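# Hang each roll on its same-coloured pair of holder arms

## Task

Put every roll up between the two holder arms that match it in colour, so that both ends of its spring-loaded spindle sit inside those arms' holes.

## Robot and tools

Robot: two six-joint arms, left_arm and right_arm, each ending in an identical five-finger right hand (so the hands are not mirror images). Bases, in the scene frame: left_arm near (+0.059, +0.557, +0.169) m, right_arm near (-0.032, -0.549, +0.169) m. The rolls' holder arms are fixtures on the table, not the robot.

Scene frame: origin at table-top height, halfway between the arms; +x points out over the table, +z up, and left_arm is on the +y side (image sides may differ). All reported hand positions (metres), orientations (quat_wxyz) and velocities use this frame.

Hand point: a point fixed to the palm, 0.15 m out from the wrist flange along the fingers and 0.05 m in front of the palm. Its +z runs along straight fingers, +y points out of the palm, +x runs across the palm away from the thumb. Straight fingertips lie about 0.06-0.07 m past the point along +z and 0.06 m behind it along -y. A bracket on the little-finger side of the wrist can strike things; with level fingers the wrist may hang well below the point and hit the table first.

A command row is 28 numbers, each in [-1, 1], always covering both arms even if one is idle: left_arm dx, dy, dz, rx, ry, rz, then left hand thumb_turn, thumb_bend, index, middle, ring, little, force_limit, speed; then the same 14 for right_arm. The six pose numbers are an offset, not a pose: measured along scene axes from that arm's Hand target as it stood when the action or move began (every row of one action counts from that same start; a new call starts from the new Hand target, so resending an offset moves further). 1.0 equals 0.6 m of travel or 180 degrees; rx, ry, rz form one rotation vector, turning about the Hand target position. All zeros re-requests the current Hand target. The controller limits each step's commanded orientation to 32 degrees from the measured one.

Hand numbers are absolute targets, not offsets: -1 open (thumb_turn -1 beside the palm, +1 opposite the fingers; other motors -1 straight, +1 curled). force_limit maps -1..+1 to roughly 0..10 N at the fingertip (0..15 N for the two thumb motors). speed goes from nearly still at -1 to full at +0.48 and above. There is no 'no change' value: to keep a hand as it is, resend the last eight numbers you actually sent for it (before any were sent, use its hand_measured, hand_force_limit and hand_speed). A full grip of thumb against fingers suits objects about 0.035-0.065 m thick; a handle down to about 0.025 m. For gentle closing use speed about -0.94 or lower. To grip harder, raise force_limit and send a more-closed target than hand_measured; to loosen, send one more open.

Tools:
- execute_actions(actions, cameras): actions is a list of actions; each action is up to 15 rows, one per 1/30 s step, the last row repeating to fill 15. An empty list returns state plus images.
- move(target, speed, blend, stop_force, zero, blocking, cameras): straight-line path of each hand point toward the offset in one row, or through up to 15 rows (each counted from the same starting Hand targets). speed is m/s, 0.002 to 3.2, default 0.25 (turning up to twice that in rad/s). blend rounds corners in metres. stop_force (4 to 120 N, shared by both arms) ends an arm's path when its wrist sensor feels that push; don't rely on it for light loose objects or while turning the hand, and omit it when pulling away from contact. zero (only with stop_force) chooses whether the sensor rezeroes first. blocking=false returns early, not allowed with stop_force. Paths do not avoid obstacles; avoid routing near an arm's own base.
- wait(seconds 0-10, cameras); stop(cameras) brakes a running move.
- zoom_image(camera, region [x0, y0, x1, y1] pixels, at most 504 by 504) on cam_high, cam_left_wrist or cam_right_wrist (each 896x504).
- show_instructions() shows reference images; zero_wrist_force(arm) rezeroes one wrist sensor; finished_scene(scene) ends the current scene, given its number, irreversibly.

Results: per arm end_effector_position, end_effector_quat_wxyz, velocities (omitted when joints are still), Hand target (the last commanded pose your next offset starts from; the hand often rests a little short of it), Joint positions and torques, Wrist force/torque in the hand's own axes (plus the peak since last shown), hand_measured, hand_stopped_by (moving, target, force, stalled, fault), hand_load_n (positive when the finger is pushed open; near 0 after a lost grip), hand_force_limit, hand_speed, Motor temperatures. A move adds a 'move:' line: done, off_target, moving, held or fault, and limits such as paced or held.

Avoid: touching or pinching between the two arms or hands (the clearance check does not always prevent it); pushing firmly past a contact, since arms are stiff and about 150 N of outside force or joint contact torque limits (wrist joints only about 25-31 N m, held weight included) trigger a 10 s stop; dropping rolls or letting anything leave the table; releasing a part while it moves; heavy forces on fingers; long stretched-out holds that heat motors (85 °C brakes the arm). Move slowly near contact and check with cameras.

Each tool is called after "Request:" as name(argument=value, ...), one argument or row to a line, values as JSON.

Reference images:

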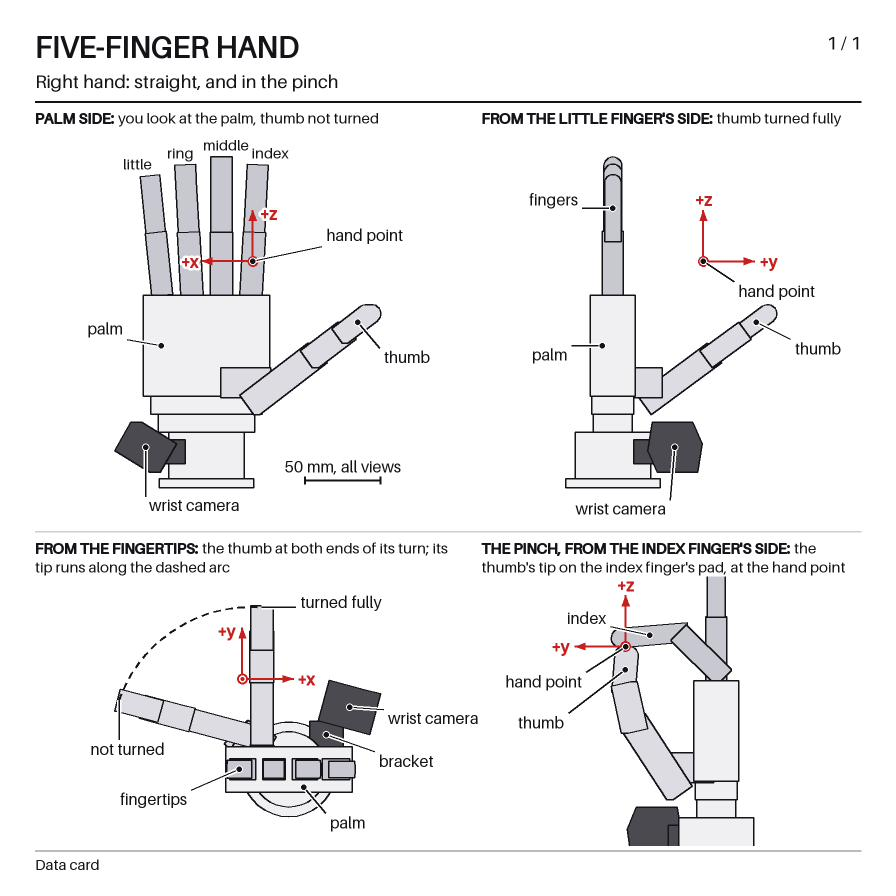

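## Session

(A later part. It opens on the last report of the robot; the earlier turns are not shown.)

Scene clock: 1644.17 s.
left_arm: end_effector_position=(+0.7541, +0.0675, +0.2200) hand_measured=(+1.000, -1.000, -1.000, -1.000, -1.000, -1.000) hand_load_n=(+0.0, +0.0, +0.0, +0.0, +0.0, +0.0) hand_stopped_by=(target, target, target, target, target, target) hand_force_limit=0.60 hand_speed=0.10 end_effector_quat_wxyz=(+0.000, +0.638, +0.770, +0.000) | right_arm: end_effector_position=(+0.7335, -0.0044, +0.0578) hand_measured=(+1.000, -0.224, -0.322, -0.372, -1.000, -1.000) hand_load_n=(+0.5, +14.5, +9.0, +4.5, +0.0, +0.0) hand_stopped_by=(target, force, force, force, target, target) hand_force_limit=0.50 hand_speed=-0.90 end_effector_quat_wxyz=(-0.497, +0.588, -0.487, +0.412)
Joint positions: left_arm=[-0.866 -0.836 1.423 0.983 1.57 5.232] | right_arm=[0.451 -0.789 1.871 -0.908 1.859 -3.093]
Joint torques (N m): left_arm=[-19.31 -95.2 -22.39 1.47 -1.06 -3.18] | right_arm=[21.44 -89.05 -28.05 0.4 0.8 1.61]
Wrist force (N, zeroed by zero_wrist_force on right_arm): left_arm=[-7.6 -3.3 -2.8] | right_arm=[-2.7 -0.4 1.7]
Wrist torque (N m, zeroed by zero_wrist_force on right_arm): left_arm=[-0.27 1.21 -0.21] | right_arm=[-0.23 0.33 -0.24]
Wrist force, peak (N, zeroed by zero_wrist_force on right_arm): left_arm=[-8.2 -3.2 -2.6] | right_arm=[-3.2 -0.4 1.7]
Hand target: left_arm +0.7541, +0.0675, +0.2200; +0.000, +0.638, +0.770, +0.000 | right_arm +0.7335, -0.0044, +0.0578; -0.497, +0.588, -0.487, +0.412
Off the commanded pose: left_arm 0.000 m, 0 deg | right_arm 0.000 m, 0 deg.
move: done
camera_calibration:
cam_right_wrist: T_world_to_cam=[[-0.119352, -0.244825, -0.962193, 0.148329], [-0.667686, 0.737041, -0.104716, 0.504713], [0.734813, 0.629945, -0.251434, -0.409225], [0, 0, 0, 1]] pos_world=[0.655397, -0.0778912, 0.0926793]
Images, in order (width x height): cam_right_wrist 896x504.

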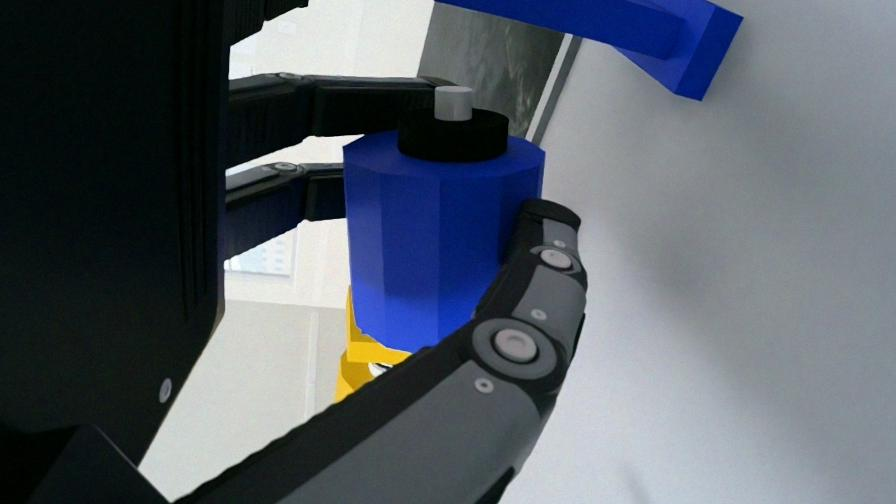

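Request:
move(
  target=[0,0,0,0,0,0,1,-1,-1,-1,-1,-1,0.6,0.1,-0.01,0.01,0.01,0.0476,0.01875,0.0665,1,0.45,0.3,0.3,-1,-1,0.5,-0.9],
  speed=0.08,
  cameras=["cam_left_wrist","cam_right_wrist"],
)

Request:
zoom_image(
  camera="cam_left_wrist",
  region=[240, 30, 540, 280],
)

Request:
zoom_image(
  camera="cam_right_wrist",
  region=[330, 60, 570, 370],
)

Scene clock: 1651.30 s.
left_arm: end_effector_position=(+0.7541, +0.0675, +0.2200) hand_measured=(+1.000, -1.000, -1.000, -1.000, -1.000, -1.000) hand_load_n=(+0.0, +0.0, +0.0, +0.0, +0.0, +0.0) hand_stopped_by=(target, target, target, target, target, target) hand_force_limit=0.60 hand_speed=0.10 end_effector_quat_wxyz=(+0.000, +0.638, +0.770, +0.000) | right_arm: end_effector_position=(+0.7275, +0.0016, +0.0638) hand_measured=(+1.000, -0.224, -0.322, -0.372, -1.000, -1.000) hand_load_n=(+0.5, +14.5, +9.0, +4.5, +0.0, +0.0) hand_stopped_by=(target, force, force, force, target, target) hand_force_limit=0.50 hand_speed=-0.90 end_effector_quat_wxyz=(+0.565, -0.609, +0.467, -0.304)
Joint positions: left_arm=[-0.866 -0.836 1.423 0.983 1.57 5.232] | right_arm=[0.358 -0.809 1.911 -0.924 1.534 -2.988]
Joint torques (N m): left_arm=[-20 -96.06 -22.39 1.46 -1.03 -2.89] | right_arm=[-17.52 -87.57 -12.21 -4.98 -2.27 2.61]
Wrist force (N, zeroed by zero_wrist_force on right_arm): left_arm=[-7.7 -2.7 -2.7] | right_arm=[-2.1 -0.4 1.5]
Wrist torque (N m, zeroed by zero_wrist_force on right_arm): left_arm=[-0.19 1.21 -0.19] | right_arm=[-0.23 0.32 -0.35]
Wrist force, peak (N, zeroed by zero_wrist_force on right_arm): left_arm=[-8.2 -3.0 -3.0] | right_arm=[-3.9 -0.1 0.7]
Hand target: left_arm +0.7541, +0.0675, +0.2200; +0.000, +0.638, +0.770, +0.000 | right_arm +0.7275, +0.0016, +0.0638; +0.565, -0.609, +0.467, -0.303
Off the commanded pose: left_arm 0.000 m, 0 deg | right_arm 0.000 m, 0 deg.
move: done
camera_calibration:
cam_left_wrist: T_world_to_cam=[[0.881466, 0.472155, -0.00938282, -0.693781], [0.404754, -0.745102, 0.530092, -0.372153], [0.243294, -0.471056, -0.847888, 0.153066], [0, 0, 0, 1]] pos_world=[0.724934, 0.122383, 0.320548]
cam_right_wrist: T_world_to_cam=[[-0.138013, -0.125667, -0.982426, 0.169596], [-0.808726, 0.586922, 0.0385347, 0.590674], [0.571765, 0.799831, -0.182633, -0.293115], [0, 0, 0, 1]] pos_world=[0.668692, -0.0909246, 0.0903212]
Images, in order (width x height): cam_left_wrist 896x504, cam_right_wrist 896x504.

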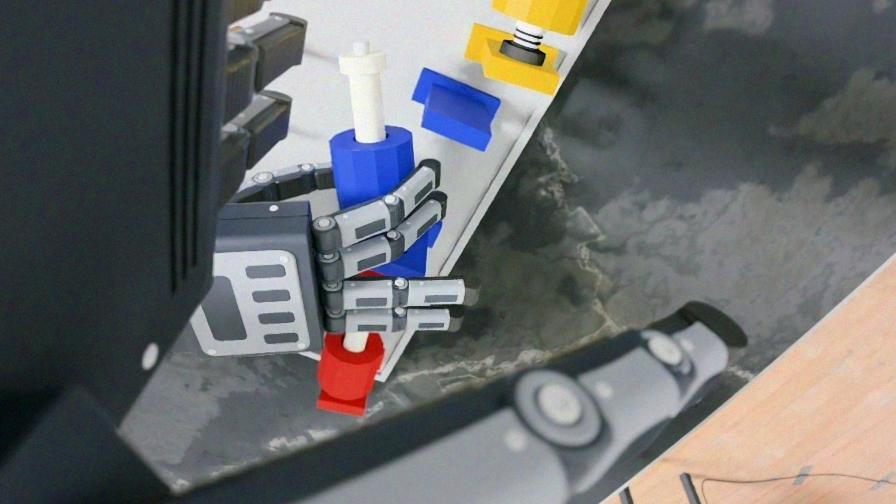

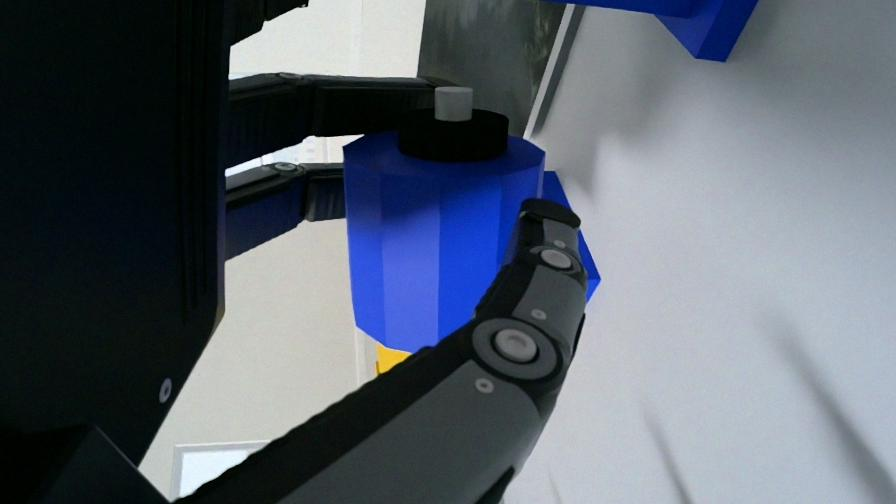

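Scaled by 1.680 from the camera's 896x504 image, which has a finer 1280x720 frame.

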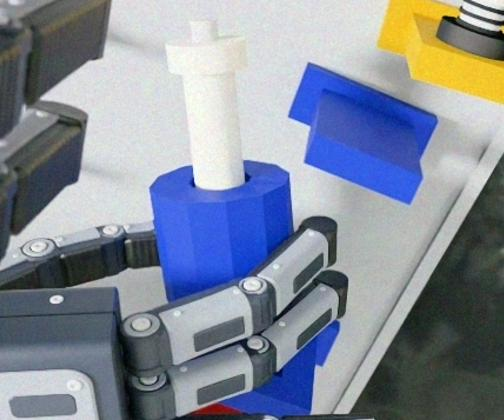

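Scaled by 1.626 from the camera's 896x504 image, which has a finer 1280x720 frame.

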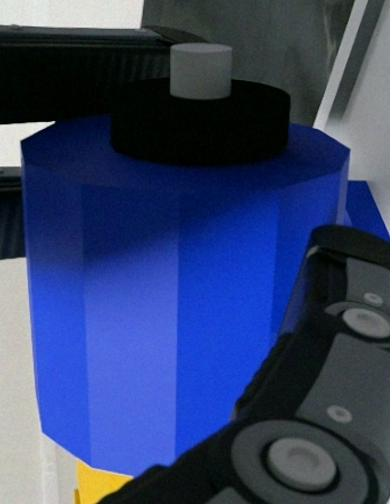

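Request:
move(
  target=[0,0,0,0,0,0,1,-1,-1,-1,-1,-1,0.6,0.1,0.0162,-0.0073,-0.0208,0,0,0,1,0.45,0.3,0.3,-1,-1,0.5,-0.9],
  speed=0.04,
  cameras=["cam_left_wrist","cam_right_wrist"],
)

Request:
zoom_image(
  camera="cam_left_wrist",
  region=[300, 30, 540, 230],
)

Request:
zoom_image(
  camera="cam_right_wrist",
  region=[330, 0, 730, 225],
)

Scene clock: 1656.97 s.
left_arm: end_effector_position=(+0.7541, +0.0675, +0.2200) hand_measured=(+1.000, -1.000, -1.000, -1.000, -1.000, -1.000) hand_load_n=(+0.0, +0.0, +0.0, +0.0, +0.0, +0.0) hand_stopped_by=(target, target, target, target, target, target) hand_force_limit=0.60 hand_speed=0.10 end_effector_quat_wxyz=(+0.000, +0.638, +0.770, +0.000) | right_arm: end_effector_position=(+0.7372, -0.0027, +0.0514) hand_measured=(+1.000, -0.224, -0.322, -0.372, -1.000, -1.000) hand_load_n=(+0.5, +14.5, +9.0, +5.0, +0.0, +0.0) hand_stopped_by=(target, force, force, force, target, target) hand_force_limit=0.50 hand_speed=-0.90 end_effector_quat_wxyz=(+0.565, -0.609, +0.467, -0.303)
Joint positions: left_arm=[-0.866 -0.836 1.423 0.983 1.57 5.232] | right_arm=[0.347 -0.785 1.897 -0.934 1.522 -2.99]
Joint torques (N m): left_arm=[-23.18 -94.7 -23.19 1.11 -0.81 -2.75] | right_arm=[-16.57 -68.09 -28.1 -4.7 -2.29 -1.41]
Wrist force (N, zeroed by zero_wrist_force on right_arm): left_arm=[-7.8 -3.2 -2.8] | right_arm=[-2.8 -0.4 1.3]
Wrist torque (N m, zeroed by zero_wrist_force on right_arm): left_arm=[-0.26 1.22 -0.22] | right_arm=[-0.23 0.43 -0.39]
Wrist force, peak (N, zeroed by zero_wrist_force on right_arm): left_arm=[-8.3 -2.9 -2.7] | right_arm=[-2.9 -1.0 1.8]
Hand target: left_arm +0.7541, +0.0675, +0.2200; +0.000, +0.638, +0.770, +0.000 | right_arm +0.7372, -0.0028, +0.0513; +0.565, -0.609, +0.467, -0.303
Off the commanded pose: left_arm 0.000 m, 0 deg | right_arm 0.000 m, 0 deg.
move: done
camera_calibration:
cam_left_wrist: T_world_to_cam=[[0.881466, 0.472155, -0.00938282, -0.693781], [0.404754, -0.745102, 0.530092, -0.372153], [0.243294, -0.471056, -0.847888, 0.153066], [0, 0, 0, 1]] pos_world=[0.724934, 0.122383, 0.320548]
cam_right_wrist: T_world_to_cam=[[-0.13802, -0.125528, -0.982442, 0.158217], [-0.808749, 0.586884, 0.0386308, 0.601444], [0.571731, 0.799881, -0.182522, -0.29741], [0, 0, 0, 1]] pos_world=[0.678292, -0.0952247, 0.077921]
Images, in order (width x height): cam_left_wrist 896x504, cam_right_wrist 896x504.

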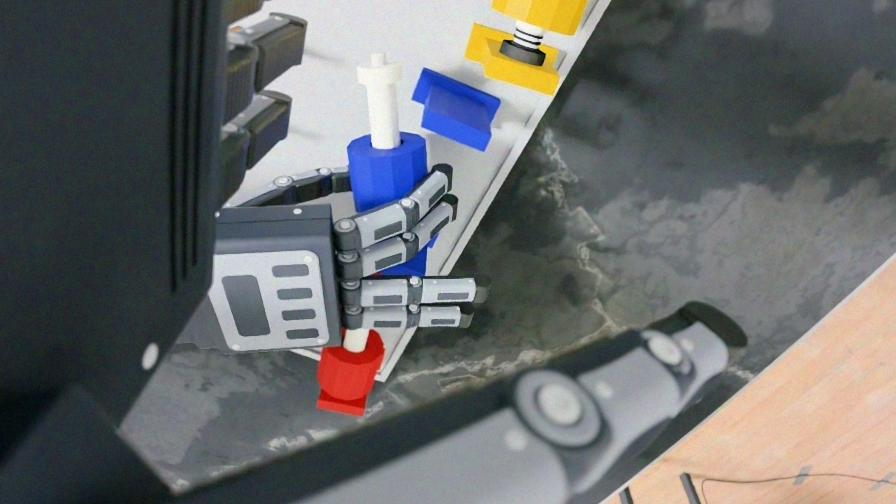

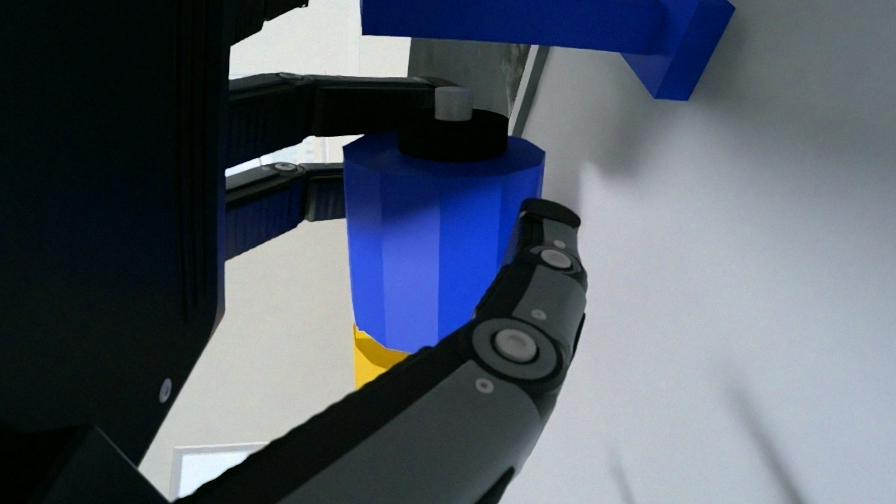

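Scaled by 2.100 from the camera's 896x504 image, which has a finer 1280x720 frame.

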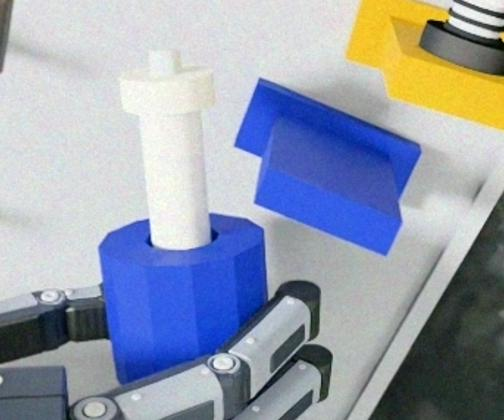

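Scaled by 1.260 from the camera's 896x504 image, which has a finer 1280x720 frame.

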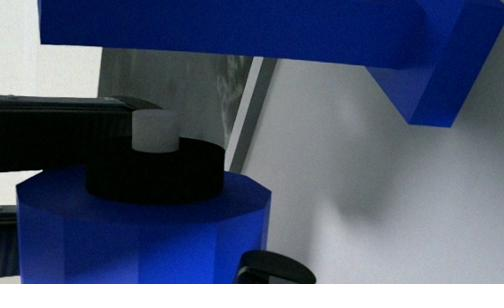

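Request:
move(
  target=[0,0,0,0,0,0,1,-1,-1,-1,-1,-1,0.6,0.1,0.0048,0.0004,0,0,0,0,1,0.45,0.3,0.3,-1,-1,0.5,-0.9],
  speed=0.02,
)

Request:
move(
  target=[0,0,0,0,0,0,1,-1,-1,-1,-1,-1,0.6,0.1,0.0128,-0.0235,0,0,0,0,1,0.45,0.3,0.3,-1,-1,0.5,-0.9],
  speed=0.008,
  stop_force=4,
  cameras=["cam_left_wrist","cam_right_wrist"],
)

Request:
zoom_image(
  camera="cam_left_wrist",
  region=[300, 30, 540, 230],
)

Request:
zoom_image(
  camera="cam_right_wrist",
  region=[330, 0, 730, 225],
)

Scene clock: 1658.77 s.
left_arm: end_effector_position=(+0.7541, +0.0675, +0.2200) hand_measured=(+1.000, -1.000, -1.000, -1.000, -1.000, -1.000) hand_load_n=(+0.0, +0.0, +0.0, +0.0, +0.0, +0.0) hand_stopped_by=(target, target, target, target, target, target) hand_force_limit=0.60 hand_speed=0.10 end_effector_quat_wxyz=(+0.000, +0.638, +0.770, +0.000) | right_arm: end_effector_position=(+0.7400, -0.0025, +0.0513) hand_measured=(+1.000, -0.224, -0.322, -0.372, -1.000, -1.000) hand_load_n=(+0.0, +14.0, +9.0, +4.5, +0.0, +0.0) hand_stopped_by=(target, force, force, force, target, target) hand_force_limit=0.50 hand_speed=-0.90 end_effector_quat_wxyz=(+0.565, -0.609, +0.467, -0.303)
Joint positions: left_arm=[-0.866 -0.836 1.423 0.983 1.57 5.232] | right_arm=[0.345 -0.783 1.892 -0.93 1.521 -2.99]
Joint torques (N m): left_arm=[-18.82 -95.18 -23.42 1.42 -1.42 -2.8] | right_arm=[-17.92 -70.99 -26.2 1.68 -2 -1.56]
Wrist force (N, zeroed by zero_wrist_force on right_arm): left_arm=[-7.5 -2.7 -2.9] | right_arm=[-2.3 -0.5 1.4]
Wrist torque (N m, zeroed by zero_wrist_force on right_arm): left_arm=[-0.18 1.19 -0.18] | right_arm=[-0.25 0.35 -0.37]
Wrist force, peak (N, zeroed by zero_wrist_force on right_arm): left_arm=[-8.0 -3.2 -3.0] | right_arm=[-2.9 -0.6 1.5]
Hand target: left_arm +0.7541, +0.0675, +0.2200; +0.000, +0.638, +0.770, +0.000 | right_arm +0.7401, -0.0025, +0.0513; +0.565, -0.609, +0.467, -0.303
Off the commanded pose: left_arm 0.000 m, 0 deg | right_arm 0.000 m, 0 deg.
move: done

Scene clock: 1661.57 s.
left_arm: end_effector_position=(+0.7541, +0.0675, +0.2200) hand_measured=(+1.000, -1.000, -1.000, -1.000, -1.000, -1.000) hand_load_n=(+0.0, +0.0, +0.0, +0.0, +0.0, +0.0) hand_stopped_by=(target, target, target, target, target, target) hand_force_limit=0.60 hand_speed=0.10 end_effector_quat_wxyz=(+0.000, +0.638, +0.770, +0.000) | right_arm: end_effector_position=(+0.7478, -0.0166, +0.0513) hand_measured=(+1.000, -0.224, -0.322, -0.372, -1.000, -1.000) hand_load_n=(+0.0, +14.0, +9.0, +4.5, +0.0, +0.0) hand_stopped_by=(target, force, force, force, target, target) hand_force_limit=0.50 hand_speed=-0.90 end_effector_quat_wxyz=(+0.565, -0.609, +0.467, -0.303)
Joint positions: left_arm=[-0.866 -0.836 1.423 0.983 1.57 5.232] | right_arm=[0.322 -0.785 1.896 -0.933 1.498 -2.994]
Joint torques (N m): left_arm=[-21.76 -94.13 -24.1 1.77 -0.92 -2.96] | right_arm=[-17.41 -87.56 -11.73 -4.86 -1.97 -1.34]
Wrist force (N, zeroed by zero_wrist_force on right_arm): left_arm=[-7.6 -3.1 -2.8] | right_arm=[-2.4 -0.4 1.3]
Wrist torque (N m, zeroed by zero_wrist_force on right_arm): left_arm=[-0.23 1.20 -0.21] | right_arm=[-0.22 0.36 -0.36]
Wrist force, peak (N, zeroed by zero_wrist_force on right_arm): left_arm=[-7.9 -3.4 -3.0] | right_arm=[-3.0 -0.6 1.3]
Hand target: left_arm +0.7541, +0.0675, +0.2200; +0.000, +0.638, +0.770, +0.000 | right_arm +0.7478, -0.0166, +0.0513; +0.565, -0.609, +0.467, -0.303
Off the commanded pose: left_arm 0.000 m, 0 deg | right_arm 0.000 m, 0 deg.
move: done
camera_calibration:
cam_left_wrist: T_world_to_cam=[[0.881466, 0.472155, -0.00938282, -0.693781], [0.404754, -0.745102, 0.530092, -0.372153], [0.243294, -0.471056, -0.847888, 0.153066], [0, 0, 0, 1]] pos_world=[0.724934, 0.122383, 0.320548]
cam_right_wrist: T_world_to_cam=[[-0.13802, -0.125528, -0.982442, 0.157851], [-0.808749, 0.586884, 0.0386308, 0.618259], [0.571731, 0.799881, -0.182522, -0.292427], [0, 0, 0, 1]] pos_world=[0.688992, -0.109125, 0.077821]
Images, in order (width x height): cam_left_wrist 896x504, cam_right_wrist 896x504.

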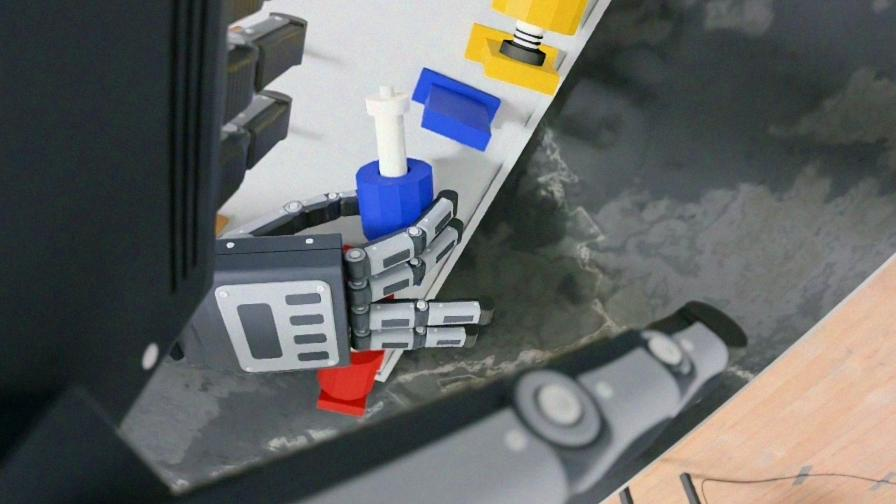

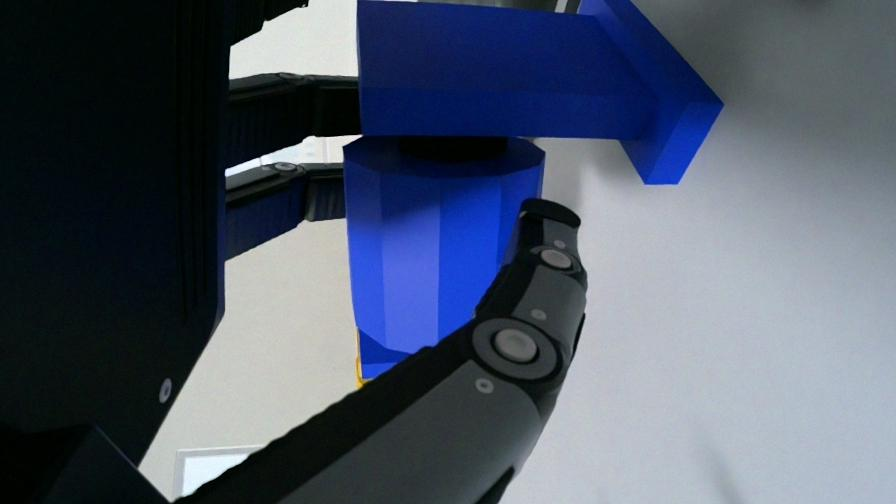

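Scaled by 2.100 from the camera's 896x504 image, which has a finer 1280x720 frame.

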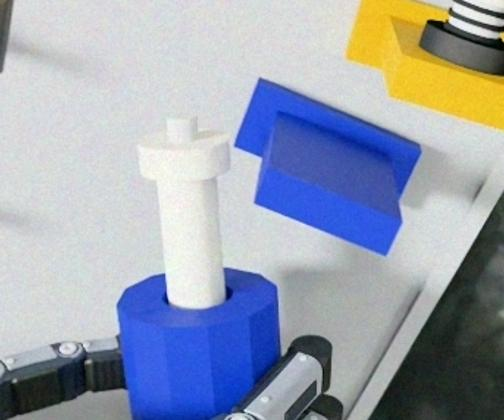

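Scaled by 1.260 from the camera's 896x504 image, which has a finer 1280x720 frame.

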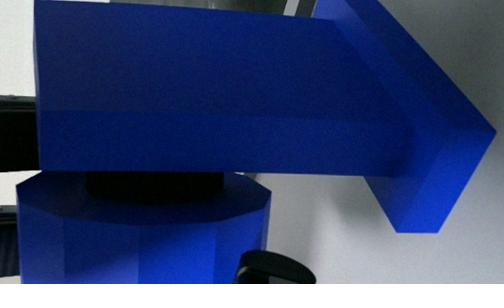

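Request:
move(
  target=[0,0,0,0,0,0,1,-1,-1,-1,-1,-1,0.6,0.1,0.0062,-0.0118,0,0,0,0,1,0.45,0.3,0.3,-1,-1,0.5,-0.9],
  speed=0.006,
  stop_force=4,
  cameras=["cam_left_wrist","cam_right_wrist"],
)

Request:
zoom_image(
  camera="cam_left_wrist",
  region=[300, 30, 540, 230],
)

Request:
zoom_image(
  camera="cam_right_wrist",
  region=[330, 0, 730, 225],
)

Scene clock: 1664.80 s.
left_arm: end_effector_position=(+0.7541, +0.0675, +0.2200) hand_measured=(+1.000, -1.000, -1.000, -1.000, -1.000, -1.000) hand_load_n=(+0.0, -0.5, +0.0, +0.0, +0.0, +0.0) hand_stopped_by=(target, target, target, target, target, target) hand_force_limit=0.60 hand_speed=0.10 end_effector_quat_wxyz=(+0.000, +0.638, +0.770, +0.000) | right_arm: end_effector_position=(+0.7515, -0.0237, +0.0513) hand_measured=(+1.000, -0.224, -0.322, -0.372, -1.000, -1.000) hand_load_n=(+1.5, +14.5, +8.5, +4.5, +0.0, +0.0) hand_stopped_by=(target, force, force, force, target, target) hand_force_limit=0.50 hand_speed=-0.90 end_effector_quat_wxyz=(+0.565, -0.609, +0.467, -0.303)
Joint positions: left_arm=[-0.866 -0.836 1.423 0.983 1.57 5.232] | right_arm=[0.31 -0.785 1.898 -0.934 1.486 -2.996]
Joint torques (N m): left_arm=[-21.66 -93.21 -22.13 1.61 -1.18 -2.97] | right_arm=[-20.32 -90.7 -12.61 -5.21 -1.39 -1.49]
Wrist force (N, zeroed by zero_wrist_force on right_arm): left_arm=[-7.7 -3.0 -2.6] | right_arm=[-4.0 -0.8 1.7]
Wrist torque (N m, zeroed by zero_wrist_force on right_arm): left_arm=[-0.25 1.21 -0.21] | right_arm=[-0.40 0.33 -0.37]
Wrist force, peak (N, zeroed by zero_wrist_force on right_arm): left_arm=[-7.9 -3.1 -3.1] | right_arm=[-4.5 0.0 1.7]
Hand target: left_arm +0.7541, +0.0675, +0.2200; +0.000, +0.638, +0.770, +0.000 | right_arm +0.7515, -0.0237, +0.0513; +0.565, -0.609, +0.467, -0.303
Off the commanded pose: left_arm 0.000 m, 0 deg | right_arm 0.000 m, 0 deg.
move: done
camera_calibration:
cam_left_wrist: T_world_to_cam=[[0.881466, 0.472155, -0.00938282, -0.693781], [0.404754, -0.745102, 0.530092, -0.372153], [0.243294, -0.471056, -0.847888, 0.153066], [0, 0, 0, 1]] pos_world=[0.724934, 0.122383, 0.320548]
cam_right_wrist: T_world_to_cam=[[-0.13802, -0.125528, -0.982442, 0.15747], [-0.808749, 0.586884, 0.0386308, 0.625418], [0.571731, 0.799881, -0.182522, -0.288863], [0, 0, 0, 1]] pos_world=[0.692692, -0.116225, 0.077821]
Images, in order (width x height): cam_left_wrist 896x504, cam_right_wrist 896x504.

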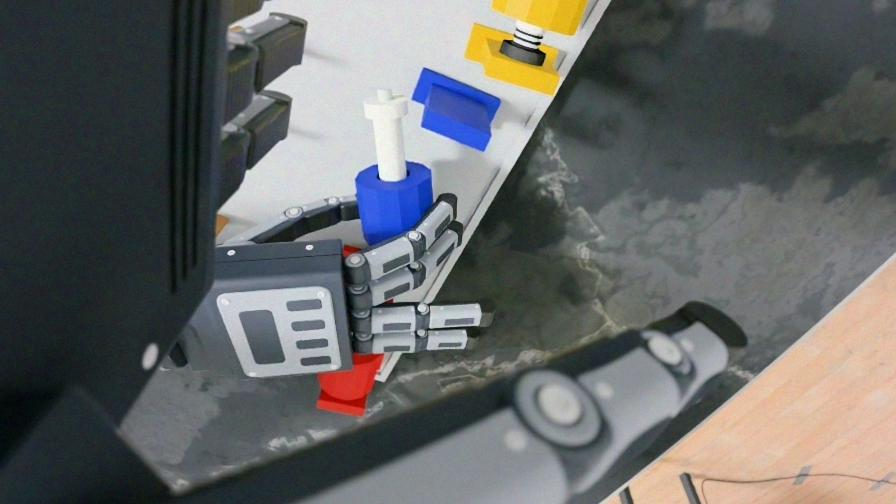

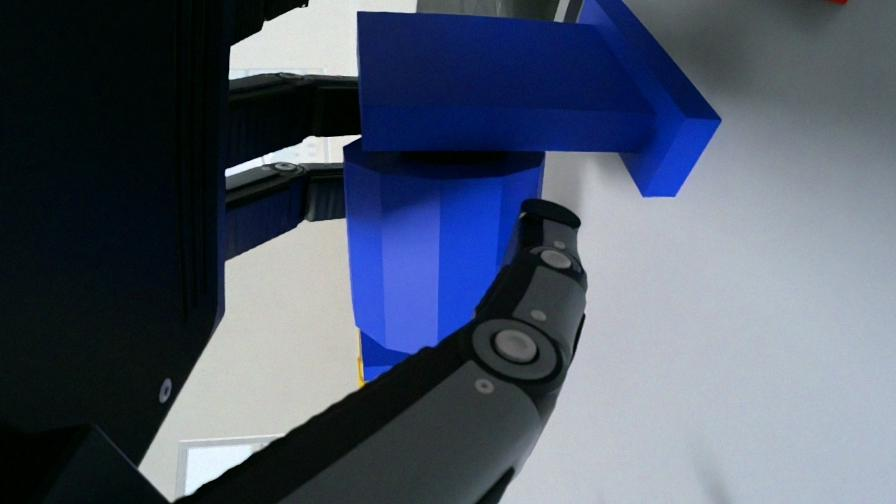

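Scaled by 2.100 from the camera's 896x504 image, which has a finer 1280x720 frame.

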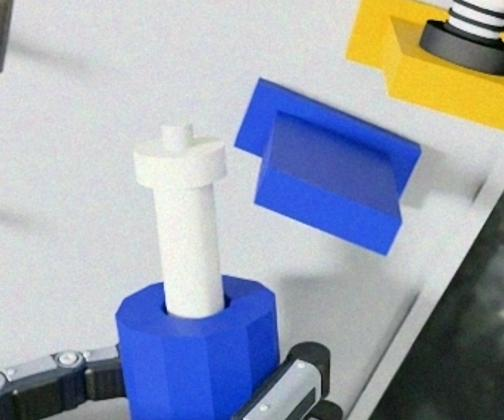

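Scaled by 1.260 from the camera's 896x504 image, which has a finer 1280x720 frame.

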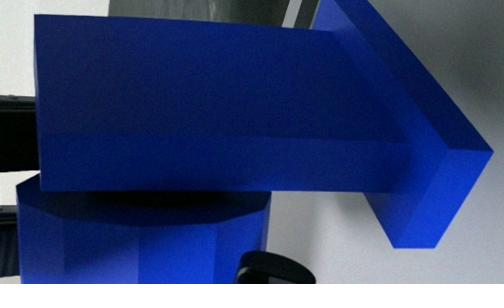

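Request:
move(
  target=[0.0338,-0.0072,-0.155,0,0,-0.0278,1,-1,-1,-1,-1,-1,0.6,0.1,0,0,0,0,0,0,1,0.45,0.3,0.3,-1,-1,0.5,-0.9],
  speed=0.06,
  cameras=["cam_left_wrist","cam_high"],
)

Request:
zoom_image(
  camera="cam_left_wrist",
  region=[220, 60, 500, 260],
)

Scene clock: 1670.03 s.
left_arm: end_effector_position=(+0.7744, +0.0632, +0.1271) hand_measured=(+1.000, -1.000, -1.000, -1.000, -1.000, -1.000) hand_load_n=(+0.0, +0.0, +0.0, +0.0, +0.0, +0.0) hand_stopped_by=(target, target, target, target, target, target) hand_force_limit=0.60 hand_speed=0.10 end_effector_quat_wxyz=(+0.000, +0.671, +0.741, +0.000) | right_arm: end_effector_position=(+0.7515, -0.0237, +0.0513) hand_measured=(+1.000, -0.224, -0.322, -0.372, -1.000, -1.000) hand_load_n=(+1.5, +14.0, +9.0, +4.0, +0.0, +0.0) hand_stopped_by=(target, force, force, force, target, target) hand_force_limit=0.50 hand_speed=-0.90 end_effector_quat_wxyz=(+0.565, -0.609, +0.467, -0.303)
Joint positions: left_arm=[-0.843 -0.721 1.402 0.89 1.57 5.342] | right_arm=[0.31 -0.785 1.898 -0.934 1.486 -2.996]
Joint torques (N m): left_arm=[12.51 -88.49 -33.23 1.17 0.09 1.77] | right_arm=[-18.21 -90.29 -11.6 -5.17 -1.54 -1.53]
Wrist force (N, zeroed by zero_wrist_force on right_arm): left_arm=[-7.5 -3.1 -2.7] | right_arm=[-4.1 -0.1 1.3]
Wrist torque (N m, zeroed by zero_wrist_force on right_arm): left_arm=[-0.27 1.14 -0.51] | right_arm=[-0.25 0.36 -0.35]
Wrist force, peak (N, zeroed by zero_wrist_force on right_arm): left_arm=[-8.3 -3.2 -3.0] | right_arm=[-4.8 0.0 1.6]
Hand target: left_arm +0.7744, +0.0632, +0.1270; +0.000, +0.671, +0.741, +0.000 | right_arm +0.7515, -0.0237, +0.0513; +0.565, -0.609, +0.467, -0.303
Off the commanded pose: left_arm 0.000 m, 0 deg | right_arm 0.000 m, 0 deg.
move: done
camera_calibration:
cam_left_wrist: T_world_to_cam=[[0.919258, 0.393545, -0.00938119, -0.734725], [0.338285, -0.777545, 0.530082, -0.280818], [0.201317, -0.490456, -0.847894, 0.101173], [0, 0, 0, 1]] pos_world=[0.75003, 0.12042, 0.227748]
Images, in order (width x height): cam_high 896x504, cam_left_wrist 896x504.

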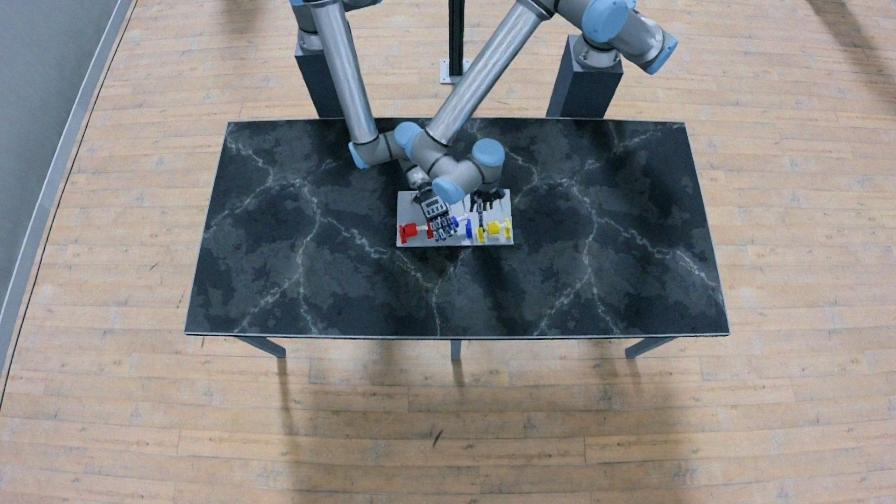

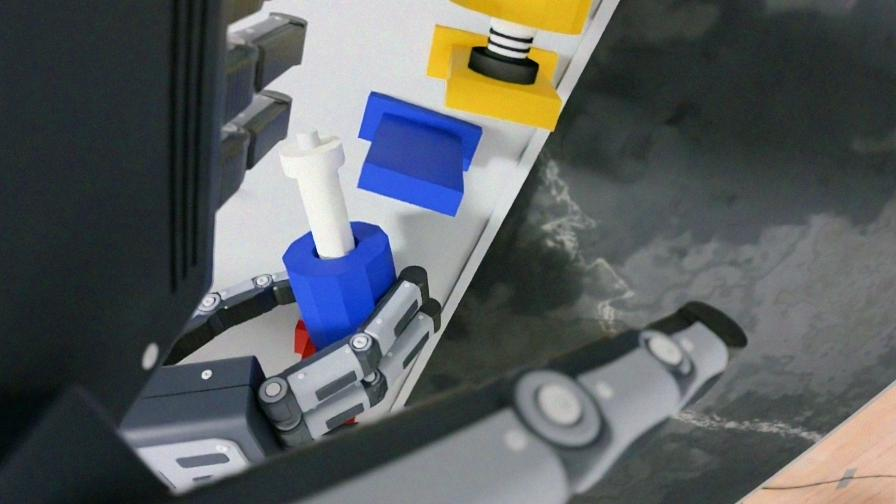

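Scaled by 1.800 from the camera's 896x504 image, which has a finer 1280x720 frame.

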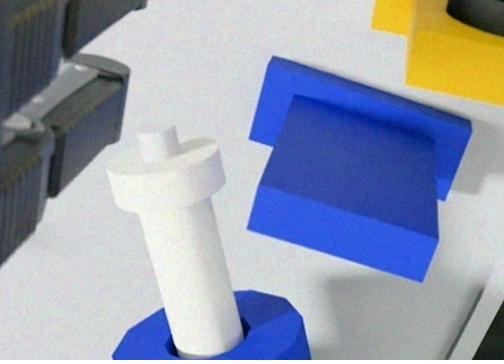

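Request:
move(
  target=[0.0017,0.0002,-0.035,0,0,0,1,-1,-1,-1,-1,-1,0.6,0.1,0,0,0,0,0,0,1,0.45,0.3,0.3,-1,-1,0.5,-0.9],
  speed=0.03,
  cameras=["cam_left_wrist"],
)

Request:
zoom_image(
  camera="cam_left_wrist",
  region=[220, 60, 500, 260],
)

Scene clock: 1675.57 s.
left_arm: end_effector_position=(+0.7754, +0.0634, +0.1061) hand_measured=(+1.000, -1.000, -1.000, -1.000, -1.000, -1.000) hand_load_n=(+0.0, +0.0, +0.0, +0.0, +0.0, +0.0) hand_stopped_by=(target, target, target, target, target, target) hand_force_limit=0.60 hand_speed=0.10 end_effector_quat_wxyz=(+0.000, +0.671, +0.741, +0.000) | right_arm: end_effector_position=(+0.7515, -0.0237, +0.0513) hand_measured=(+1.000, -0.224, -0.322, -0.372, -1.000, -1.000) hand_load_n=(+1.5, +14.5, +9.0, +4.0, +0.0, +0.0) hand_stopped_by=(target, force, force, force, target, target) hand_force_limit=0.50 hand_speed=-0.90 end_effector_quat_wxyz=(+0.565, -0.609, +0.467, -0.303)
Joint positions: left_arm=[-0.842 -0.698 1.403 0.867 1.57 5.343] | right_arm=[0.31 -0.785 1.898 -0.934 1.486 -2.996]
Joint torques (N m): left_arm=[12.84 -81.23 -32.95 0.28 0.98 2.15] | right_arm=[-20.02 -89.19 -11.91 -4.93 -1.46 -1.45]
Wrist force (N, zeroed by zero_wrist_force on right_arm): left_arm=[-7.2 -3.4 -2.3] | right_arm=[-4.0 0.1 1.5]
Wrist torque (N m, zeroed by zero_wrist_force on right_arm): left_arm=[-0.34 1.09 -0.49] | right_arm=[-0.25 0.33 -0.35]
Wrist force, peak (N, zeroed by zero_wrist_force on right_arm): left_arm=[-7.8 -3.2 -3.0] | right_arm=[-4.8 0.2 1.8]
Hand target: left_arm +0.7754, +0.0633, +0.1060; +0.000, +0.671, +0.741, +0.000 | right_arm +0.7515, -0.0237, +0.0513; +0.565, -0.609, +0.467, -0.303
Off the commanded pose: left_arm 0.000 m, 0 deg | right_arm 0.000 m, 0 deg.
move: done
camera_calibration:
cam_left_wrist: T_world_to_cam=[[0.919318, 0.393402, -0.00945199, -0.735896], [0.338238, -0.777679, 0.529916, -0.269808], [0.201119, -0.490358, -0.847998, 0.0832887], [0, 0, 0, 1]] pos_world=[0.751031, 0.12052, 0.206648]
Images, in order (width x height): cam_left_wrist 896x504.

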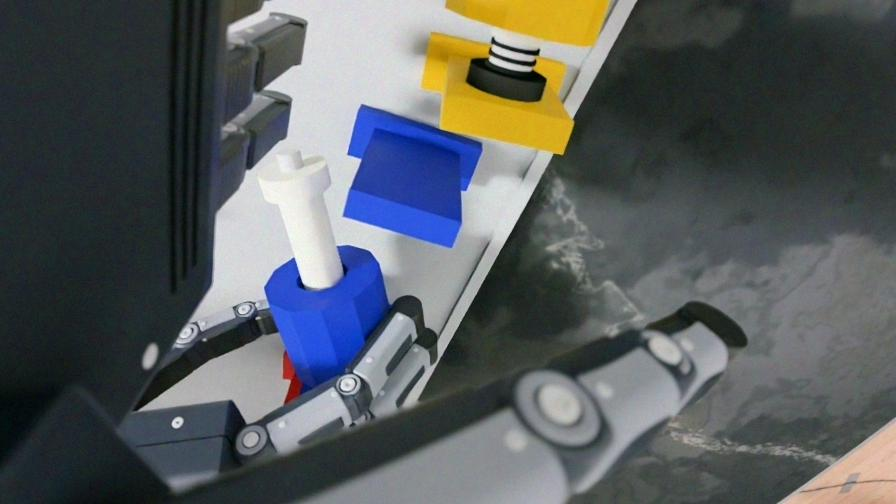

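Scaled by 1.800 from the camera's 896x504 image, which has a finer 1280x720 frame.

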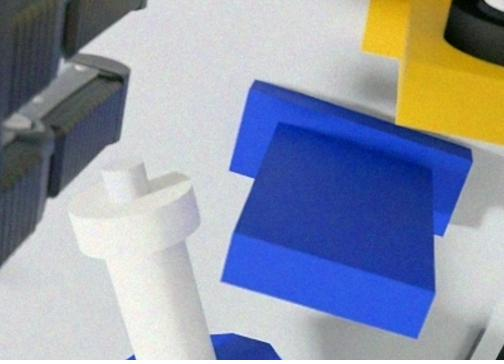

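Request:
move(
  target=[0.0071,-0.0132,0,0,0,0,1,-1,-1,-1,-1,-1,0.6,0.1,0,0,0,0,0,0,1,0.45,0.3,0.3,-1,-1,0.5,-0.9],
  speed=0.008,
  stop_force=4,
  cameras=["cam_left_wrist"],
)

Request:
zoom_image(
  camera="cam_left_wrist",
  region=[220, 60, 500, 260],
)

Scene clock: 1677.97 s.
left_arm: end_effector_position=(+0.7776, +0.0592, +0.1060) hand_measured=(+1.000, -1.000, -1.000, -1.000, -1.000, -1.000) hand_load_n=(+0.0, +0.0, +0.0, +0.0, +0.0, +0.0) hand_stopped_by=(target, target, target, target, target, target) hand_force_limit=0.60 hand_speed=0.10 end_effector_quat_wxyz=(+0.000, +0.671, +0.741, +0.000) | right_arm: end_effector_position=(+0.7515, -0.0237, +0.0513) hand_measured=(+1.000, -0.224, -0.322, -0.372, -1.000, -1.000) hand_load_n=(+1.0, +14.0, +9.0, +4.5, +0.0, +0.0) hand_stopped_by=(target, force, force, force, target, target) hand_force_limit=0.50 hand_speed=-0.90 end_effector_quat_wxyz=(+0.565, -0.609, +0.467, -0.303)
Joint positions: left_arm=[-0.843 -0.692 1.391 0.872 1.57 5.341] | right_arm=[0.31 -0.785 1.898 -0.934 1.486 -2.996]
Joint torques (N m): left_arm=[12.54 -101.97 -22.46 0.42 0.78 0.88] | right_arm=[-16.52 -89.33 -13.14 -4.89 -1.55 -1.4]
Wrist force (N, zeroed by zero_wrist_force on right_arm): left_arm=[-4.4 -3.8 -2.8] | right_arm=[-3.6 -0.1 1.8]
Wrist torque (N m, zeroed by zero_wrist_force on right_arm): left_arm=[-0.21 1.29 -0.32] | right_arm=[-0.26 0.34 -0.35]
Wrist force, peak (N, zeroed by zero_wrist_force on right_arm): left_arm=[-7.8 -3.4 -2.7] | right_arm=[-4.6 0.0 1.6]
Hand target: left_arm +0.7776, +0.0592, +0.1060; +0.000, +0.671, +0.741, +0.000 (not the last commanded pose) | right_arm +0.7515, -0.0237, +0.0513; +0.565, -0.609, +0.467, -0.303
Off the commanded pose: left_arm 0.004 m, 0 deg | right_arm 0.000 m, 0 deg.
move: contact (left_arm)
camera_calibration:
cam_left_wrist: T_world_to_cam=[[0.919307, 0.393429, -0.00940774, -0.736362], [0.338217, -0.777624, 0.53001, -0.273809], [0.201205, -0.490423, -0.847939, 0.0806125], [0, 0, 0, 1]] pos_world=[0.75333, 0.11632, 0.206548]
Images, in order (width x height): cam_left_wrist 896x504.

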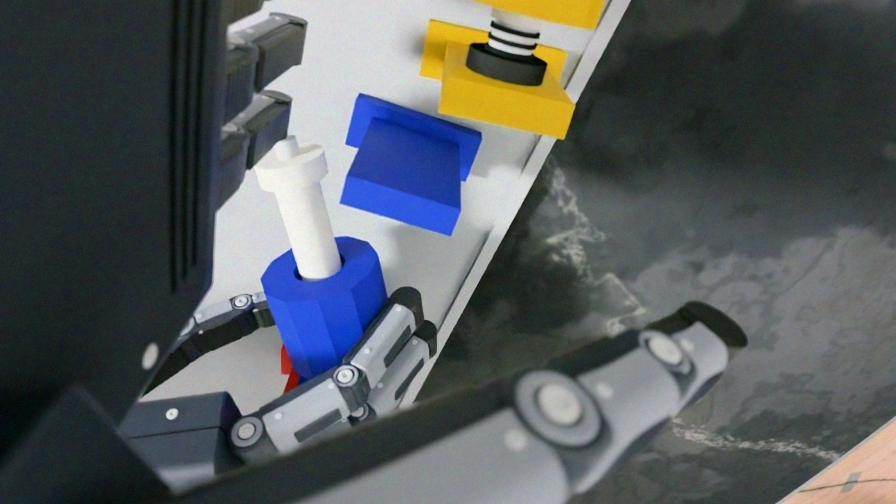

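Scaled by 1.800 from the camera's 896x504 image, which has a finer 1280x720 frame.

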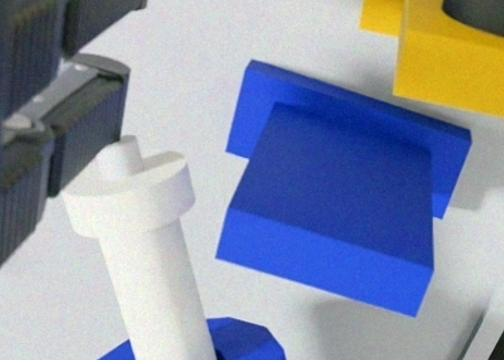

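Request:
move(
  target=[0.0071,-0.0132,0,0,0,0,1,-1,-1,-1,-1,-1,0.6,0.1,0,0,0,0,0,0,1,0.45,0.3,0.3,-1,-1,0.5,-0.9],
  speed=0.008,
  stop_force=10,
  zero=false,
  cameras=["cam_left_wrist","cam_right_wrist"],
)

Request:
zoom_image(
  camera="cam_left_wrist",
  region=[220, 60, 500, 260],
)

Request:
zoom_image(
  camera="cam_right_wrist",
  region=[330, 60, 570, 260],
)

Scene clock: 1680.43 s.
left_arm: end_effector_position=(+0.7819, +0.0513, +0.1060) hand_measured=(+1.000, -1.000, -1.000, -1.000, -1.000, -1.000) hand_load_n=(+0.0, +0.0, +0.0, +0.0, +0.0, +0.0) hand_stopped_by=(target, target, target, target, target, target) hand_force_limit=0.60 hand_speed=0.10 end_effector_quat_wxyz=(+0.000, +0.671, +0.741, +0.000) | right_arm: end_effector_position=(+0.7515, -0.0237, +0.0513) hand_measured=(+1.000, -0.224, -0.322, -0.372, -1.000, -1.000) hand_load_n=(+0.5, +14.5, +9.0, +4.5, +0.0, -0.5) hand_stopped_by=(target, force, force, force, target, target) hand_force_limit=0.50 hand_speed=-0.90 end_effector_quat_wxyz=(+0.565, -0.609, +0.467, -0.303)
Joint positions: left_arm=[-0.846 -0.682 1.369 0.884 1.57 5.339] | right_arm=[0.31 -0.785 1.898 -0.934 1.486 -2.996]
Joint torques (N m): left_arm=[-23.88 -86.05 -39.23 3.64 0.41 -1.68] | right_arm=[-12.42 -89.14 -14.22 -5.07 -1.72 -1.51]
Wrist force (N, zeroed by zero_wrist_force on right_arm): left_arm=[0.0 -5.2 -3.2] | right_arm=[-2.5 0.0 2.0]
Wrist torque (N m, zeroed by zero_wrist_force on right_arm): left_arm=[-0.12 1.59 -0.08] | right_arm=[-0.28 0.42 -0.40]
Wrist force, peak (N, zeroed by zero_wrist_force on right_arm): left_arm=[-5.0 -3.9 -3.0] | right_arm=[-4.1 0.0 1.3]
Hand target: left_arm +0.7819, +0.0513, +0.1060; +0.000, +0.671, +0.741, +0.000 | right_arm +0.7515, -0.0237, +0.0513; +0.565, -0.609, +0.467, -0.303
Off the commanded pose: left_arm 0.000 m, 0 deg | right_arm 0.000 m, 0 deg.
move: done
camera_calibration:
cam_left_wrist: T_world_to_cam=[[0.919307, 0.393429, -0.00940774, -0.737155], [0.338217, -0.777624, 0.53001, -0.281295], [0.201205, -0.490423, -0.847939, 0.0759422], [0, 0, 0, 1]] pos_world=[0.75753, 0.10852, 0.206548]
cam_right_wrist: T_world_to_cam=[[-0.13802, -0.125528, -0.982442, 0.15747], [-0.808749, 0.586884, 0.0386308, 0.625418], [0.571731, 0.799881, -0.182522, -0.288863], [0, 0, 0, 1]] pos_world=[0.692692, -0.116225, 0.077821]
Images, in order (width x height): cam_left_wrist 896x504, cam_right_wrist 896x504.

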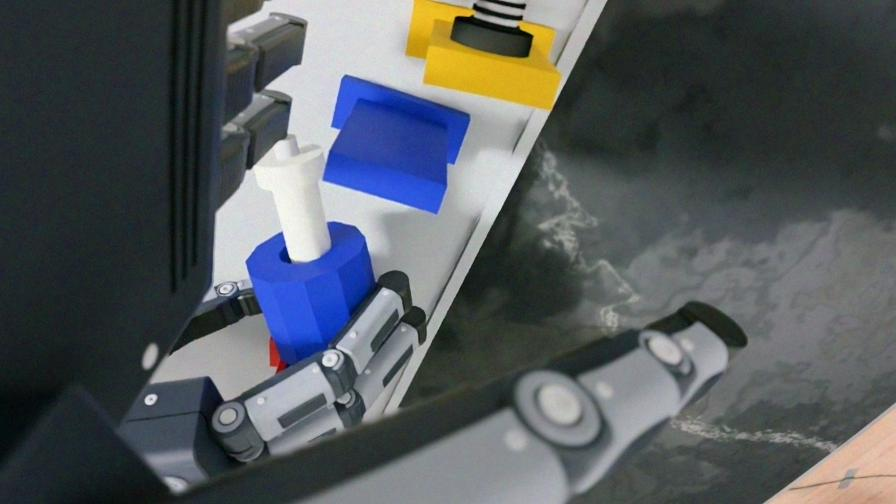

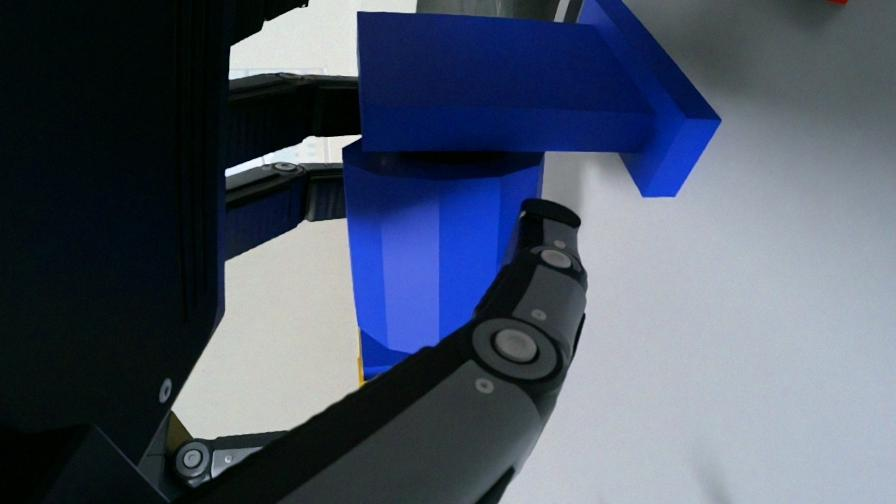

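Scaled by 1.800 from the camera's 896x504 image, which has a finer 1280x720 frame.

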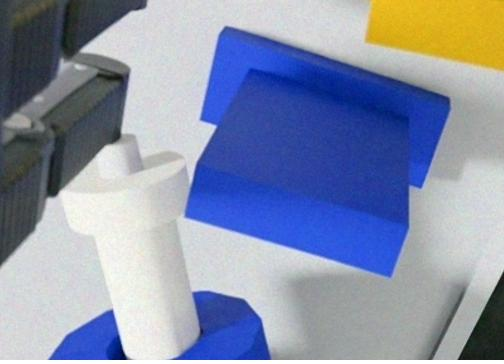

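Scaled by 2.100 from the camera's 896x504 image, which has a finer 1280x720 frame.

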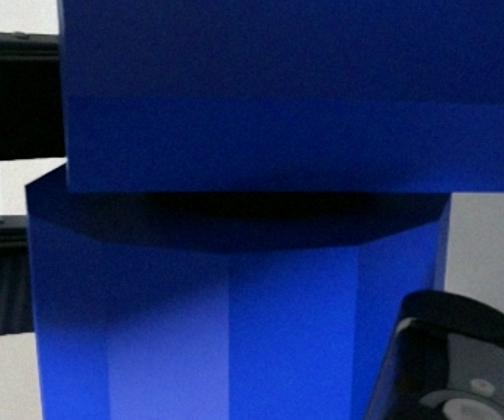

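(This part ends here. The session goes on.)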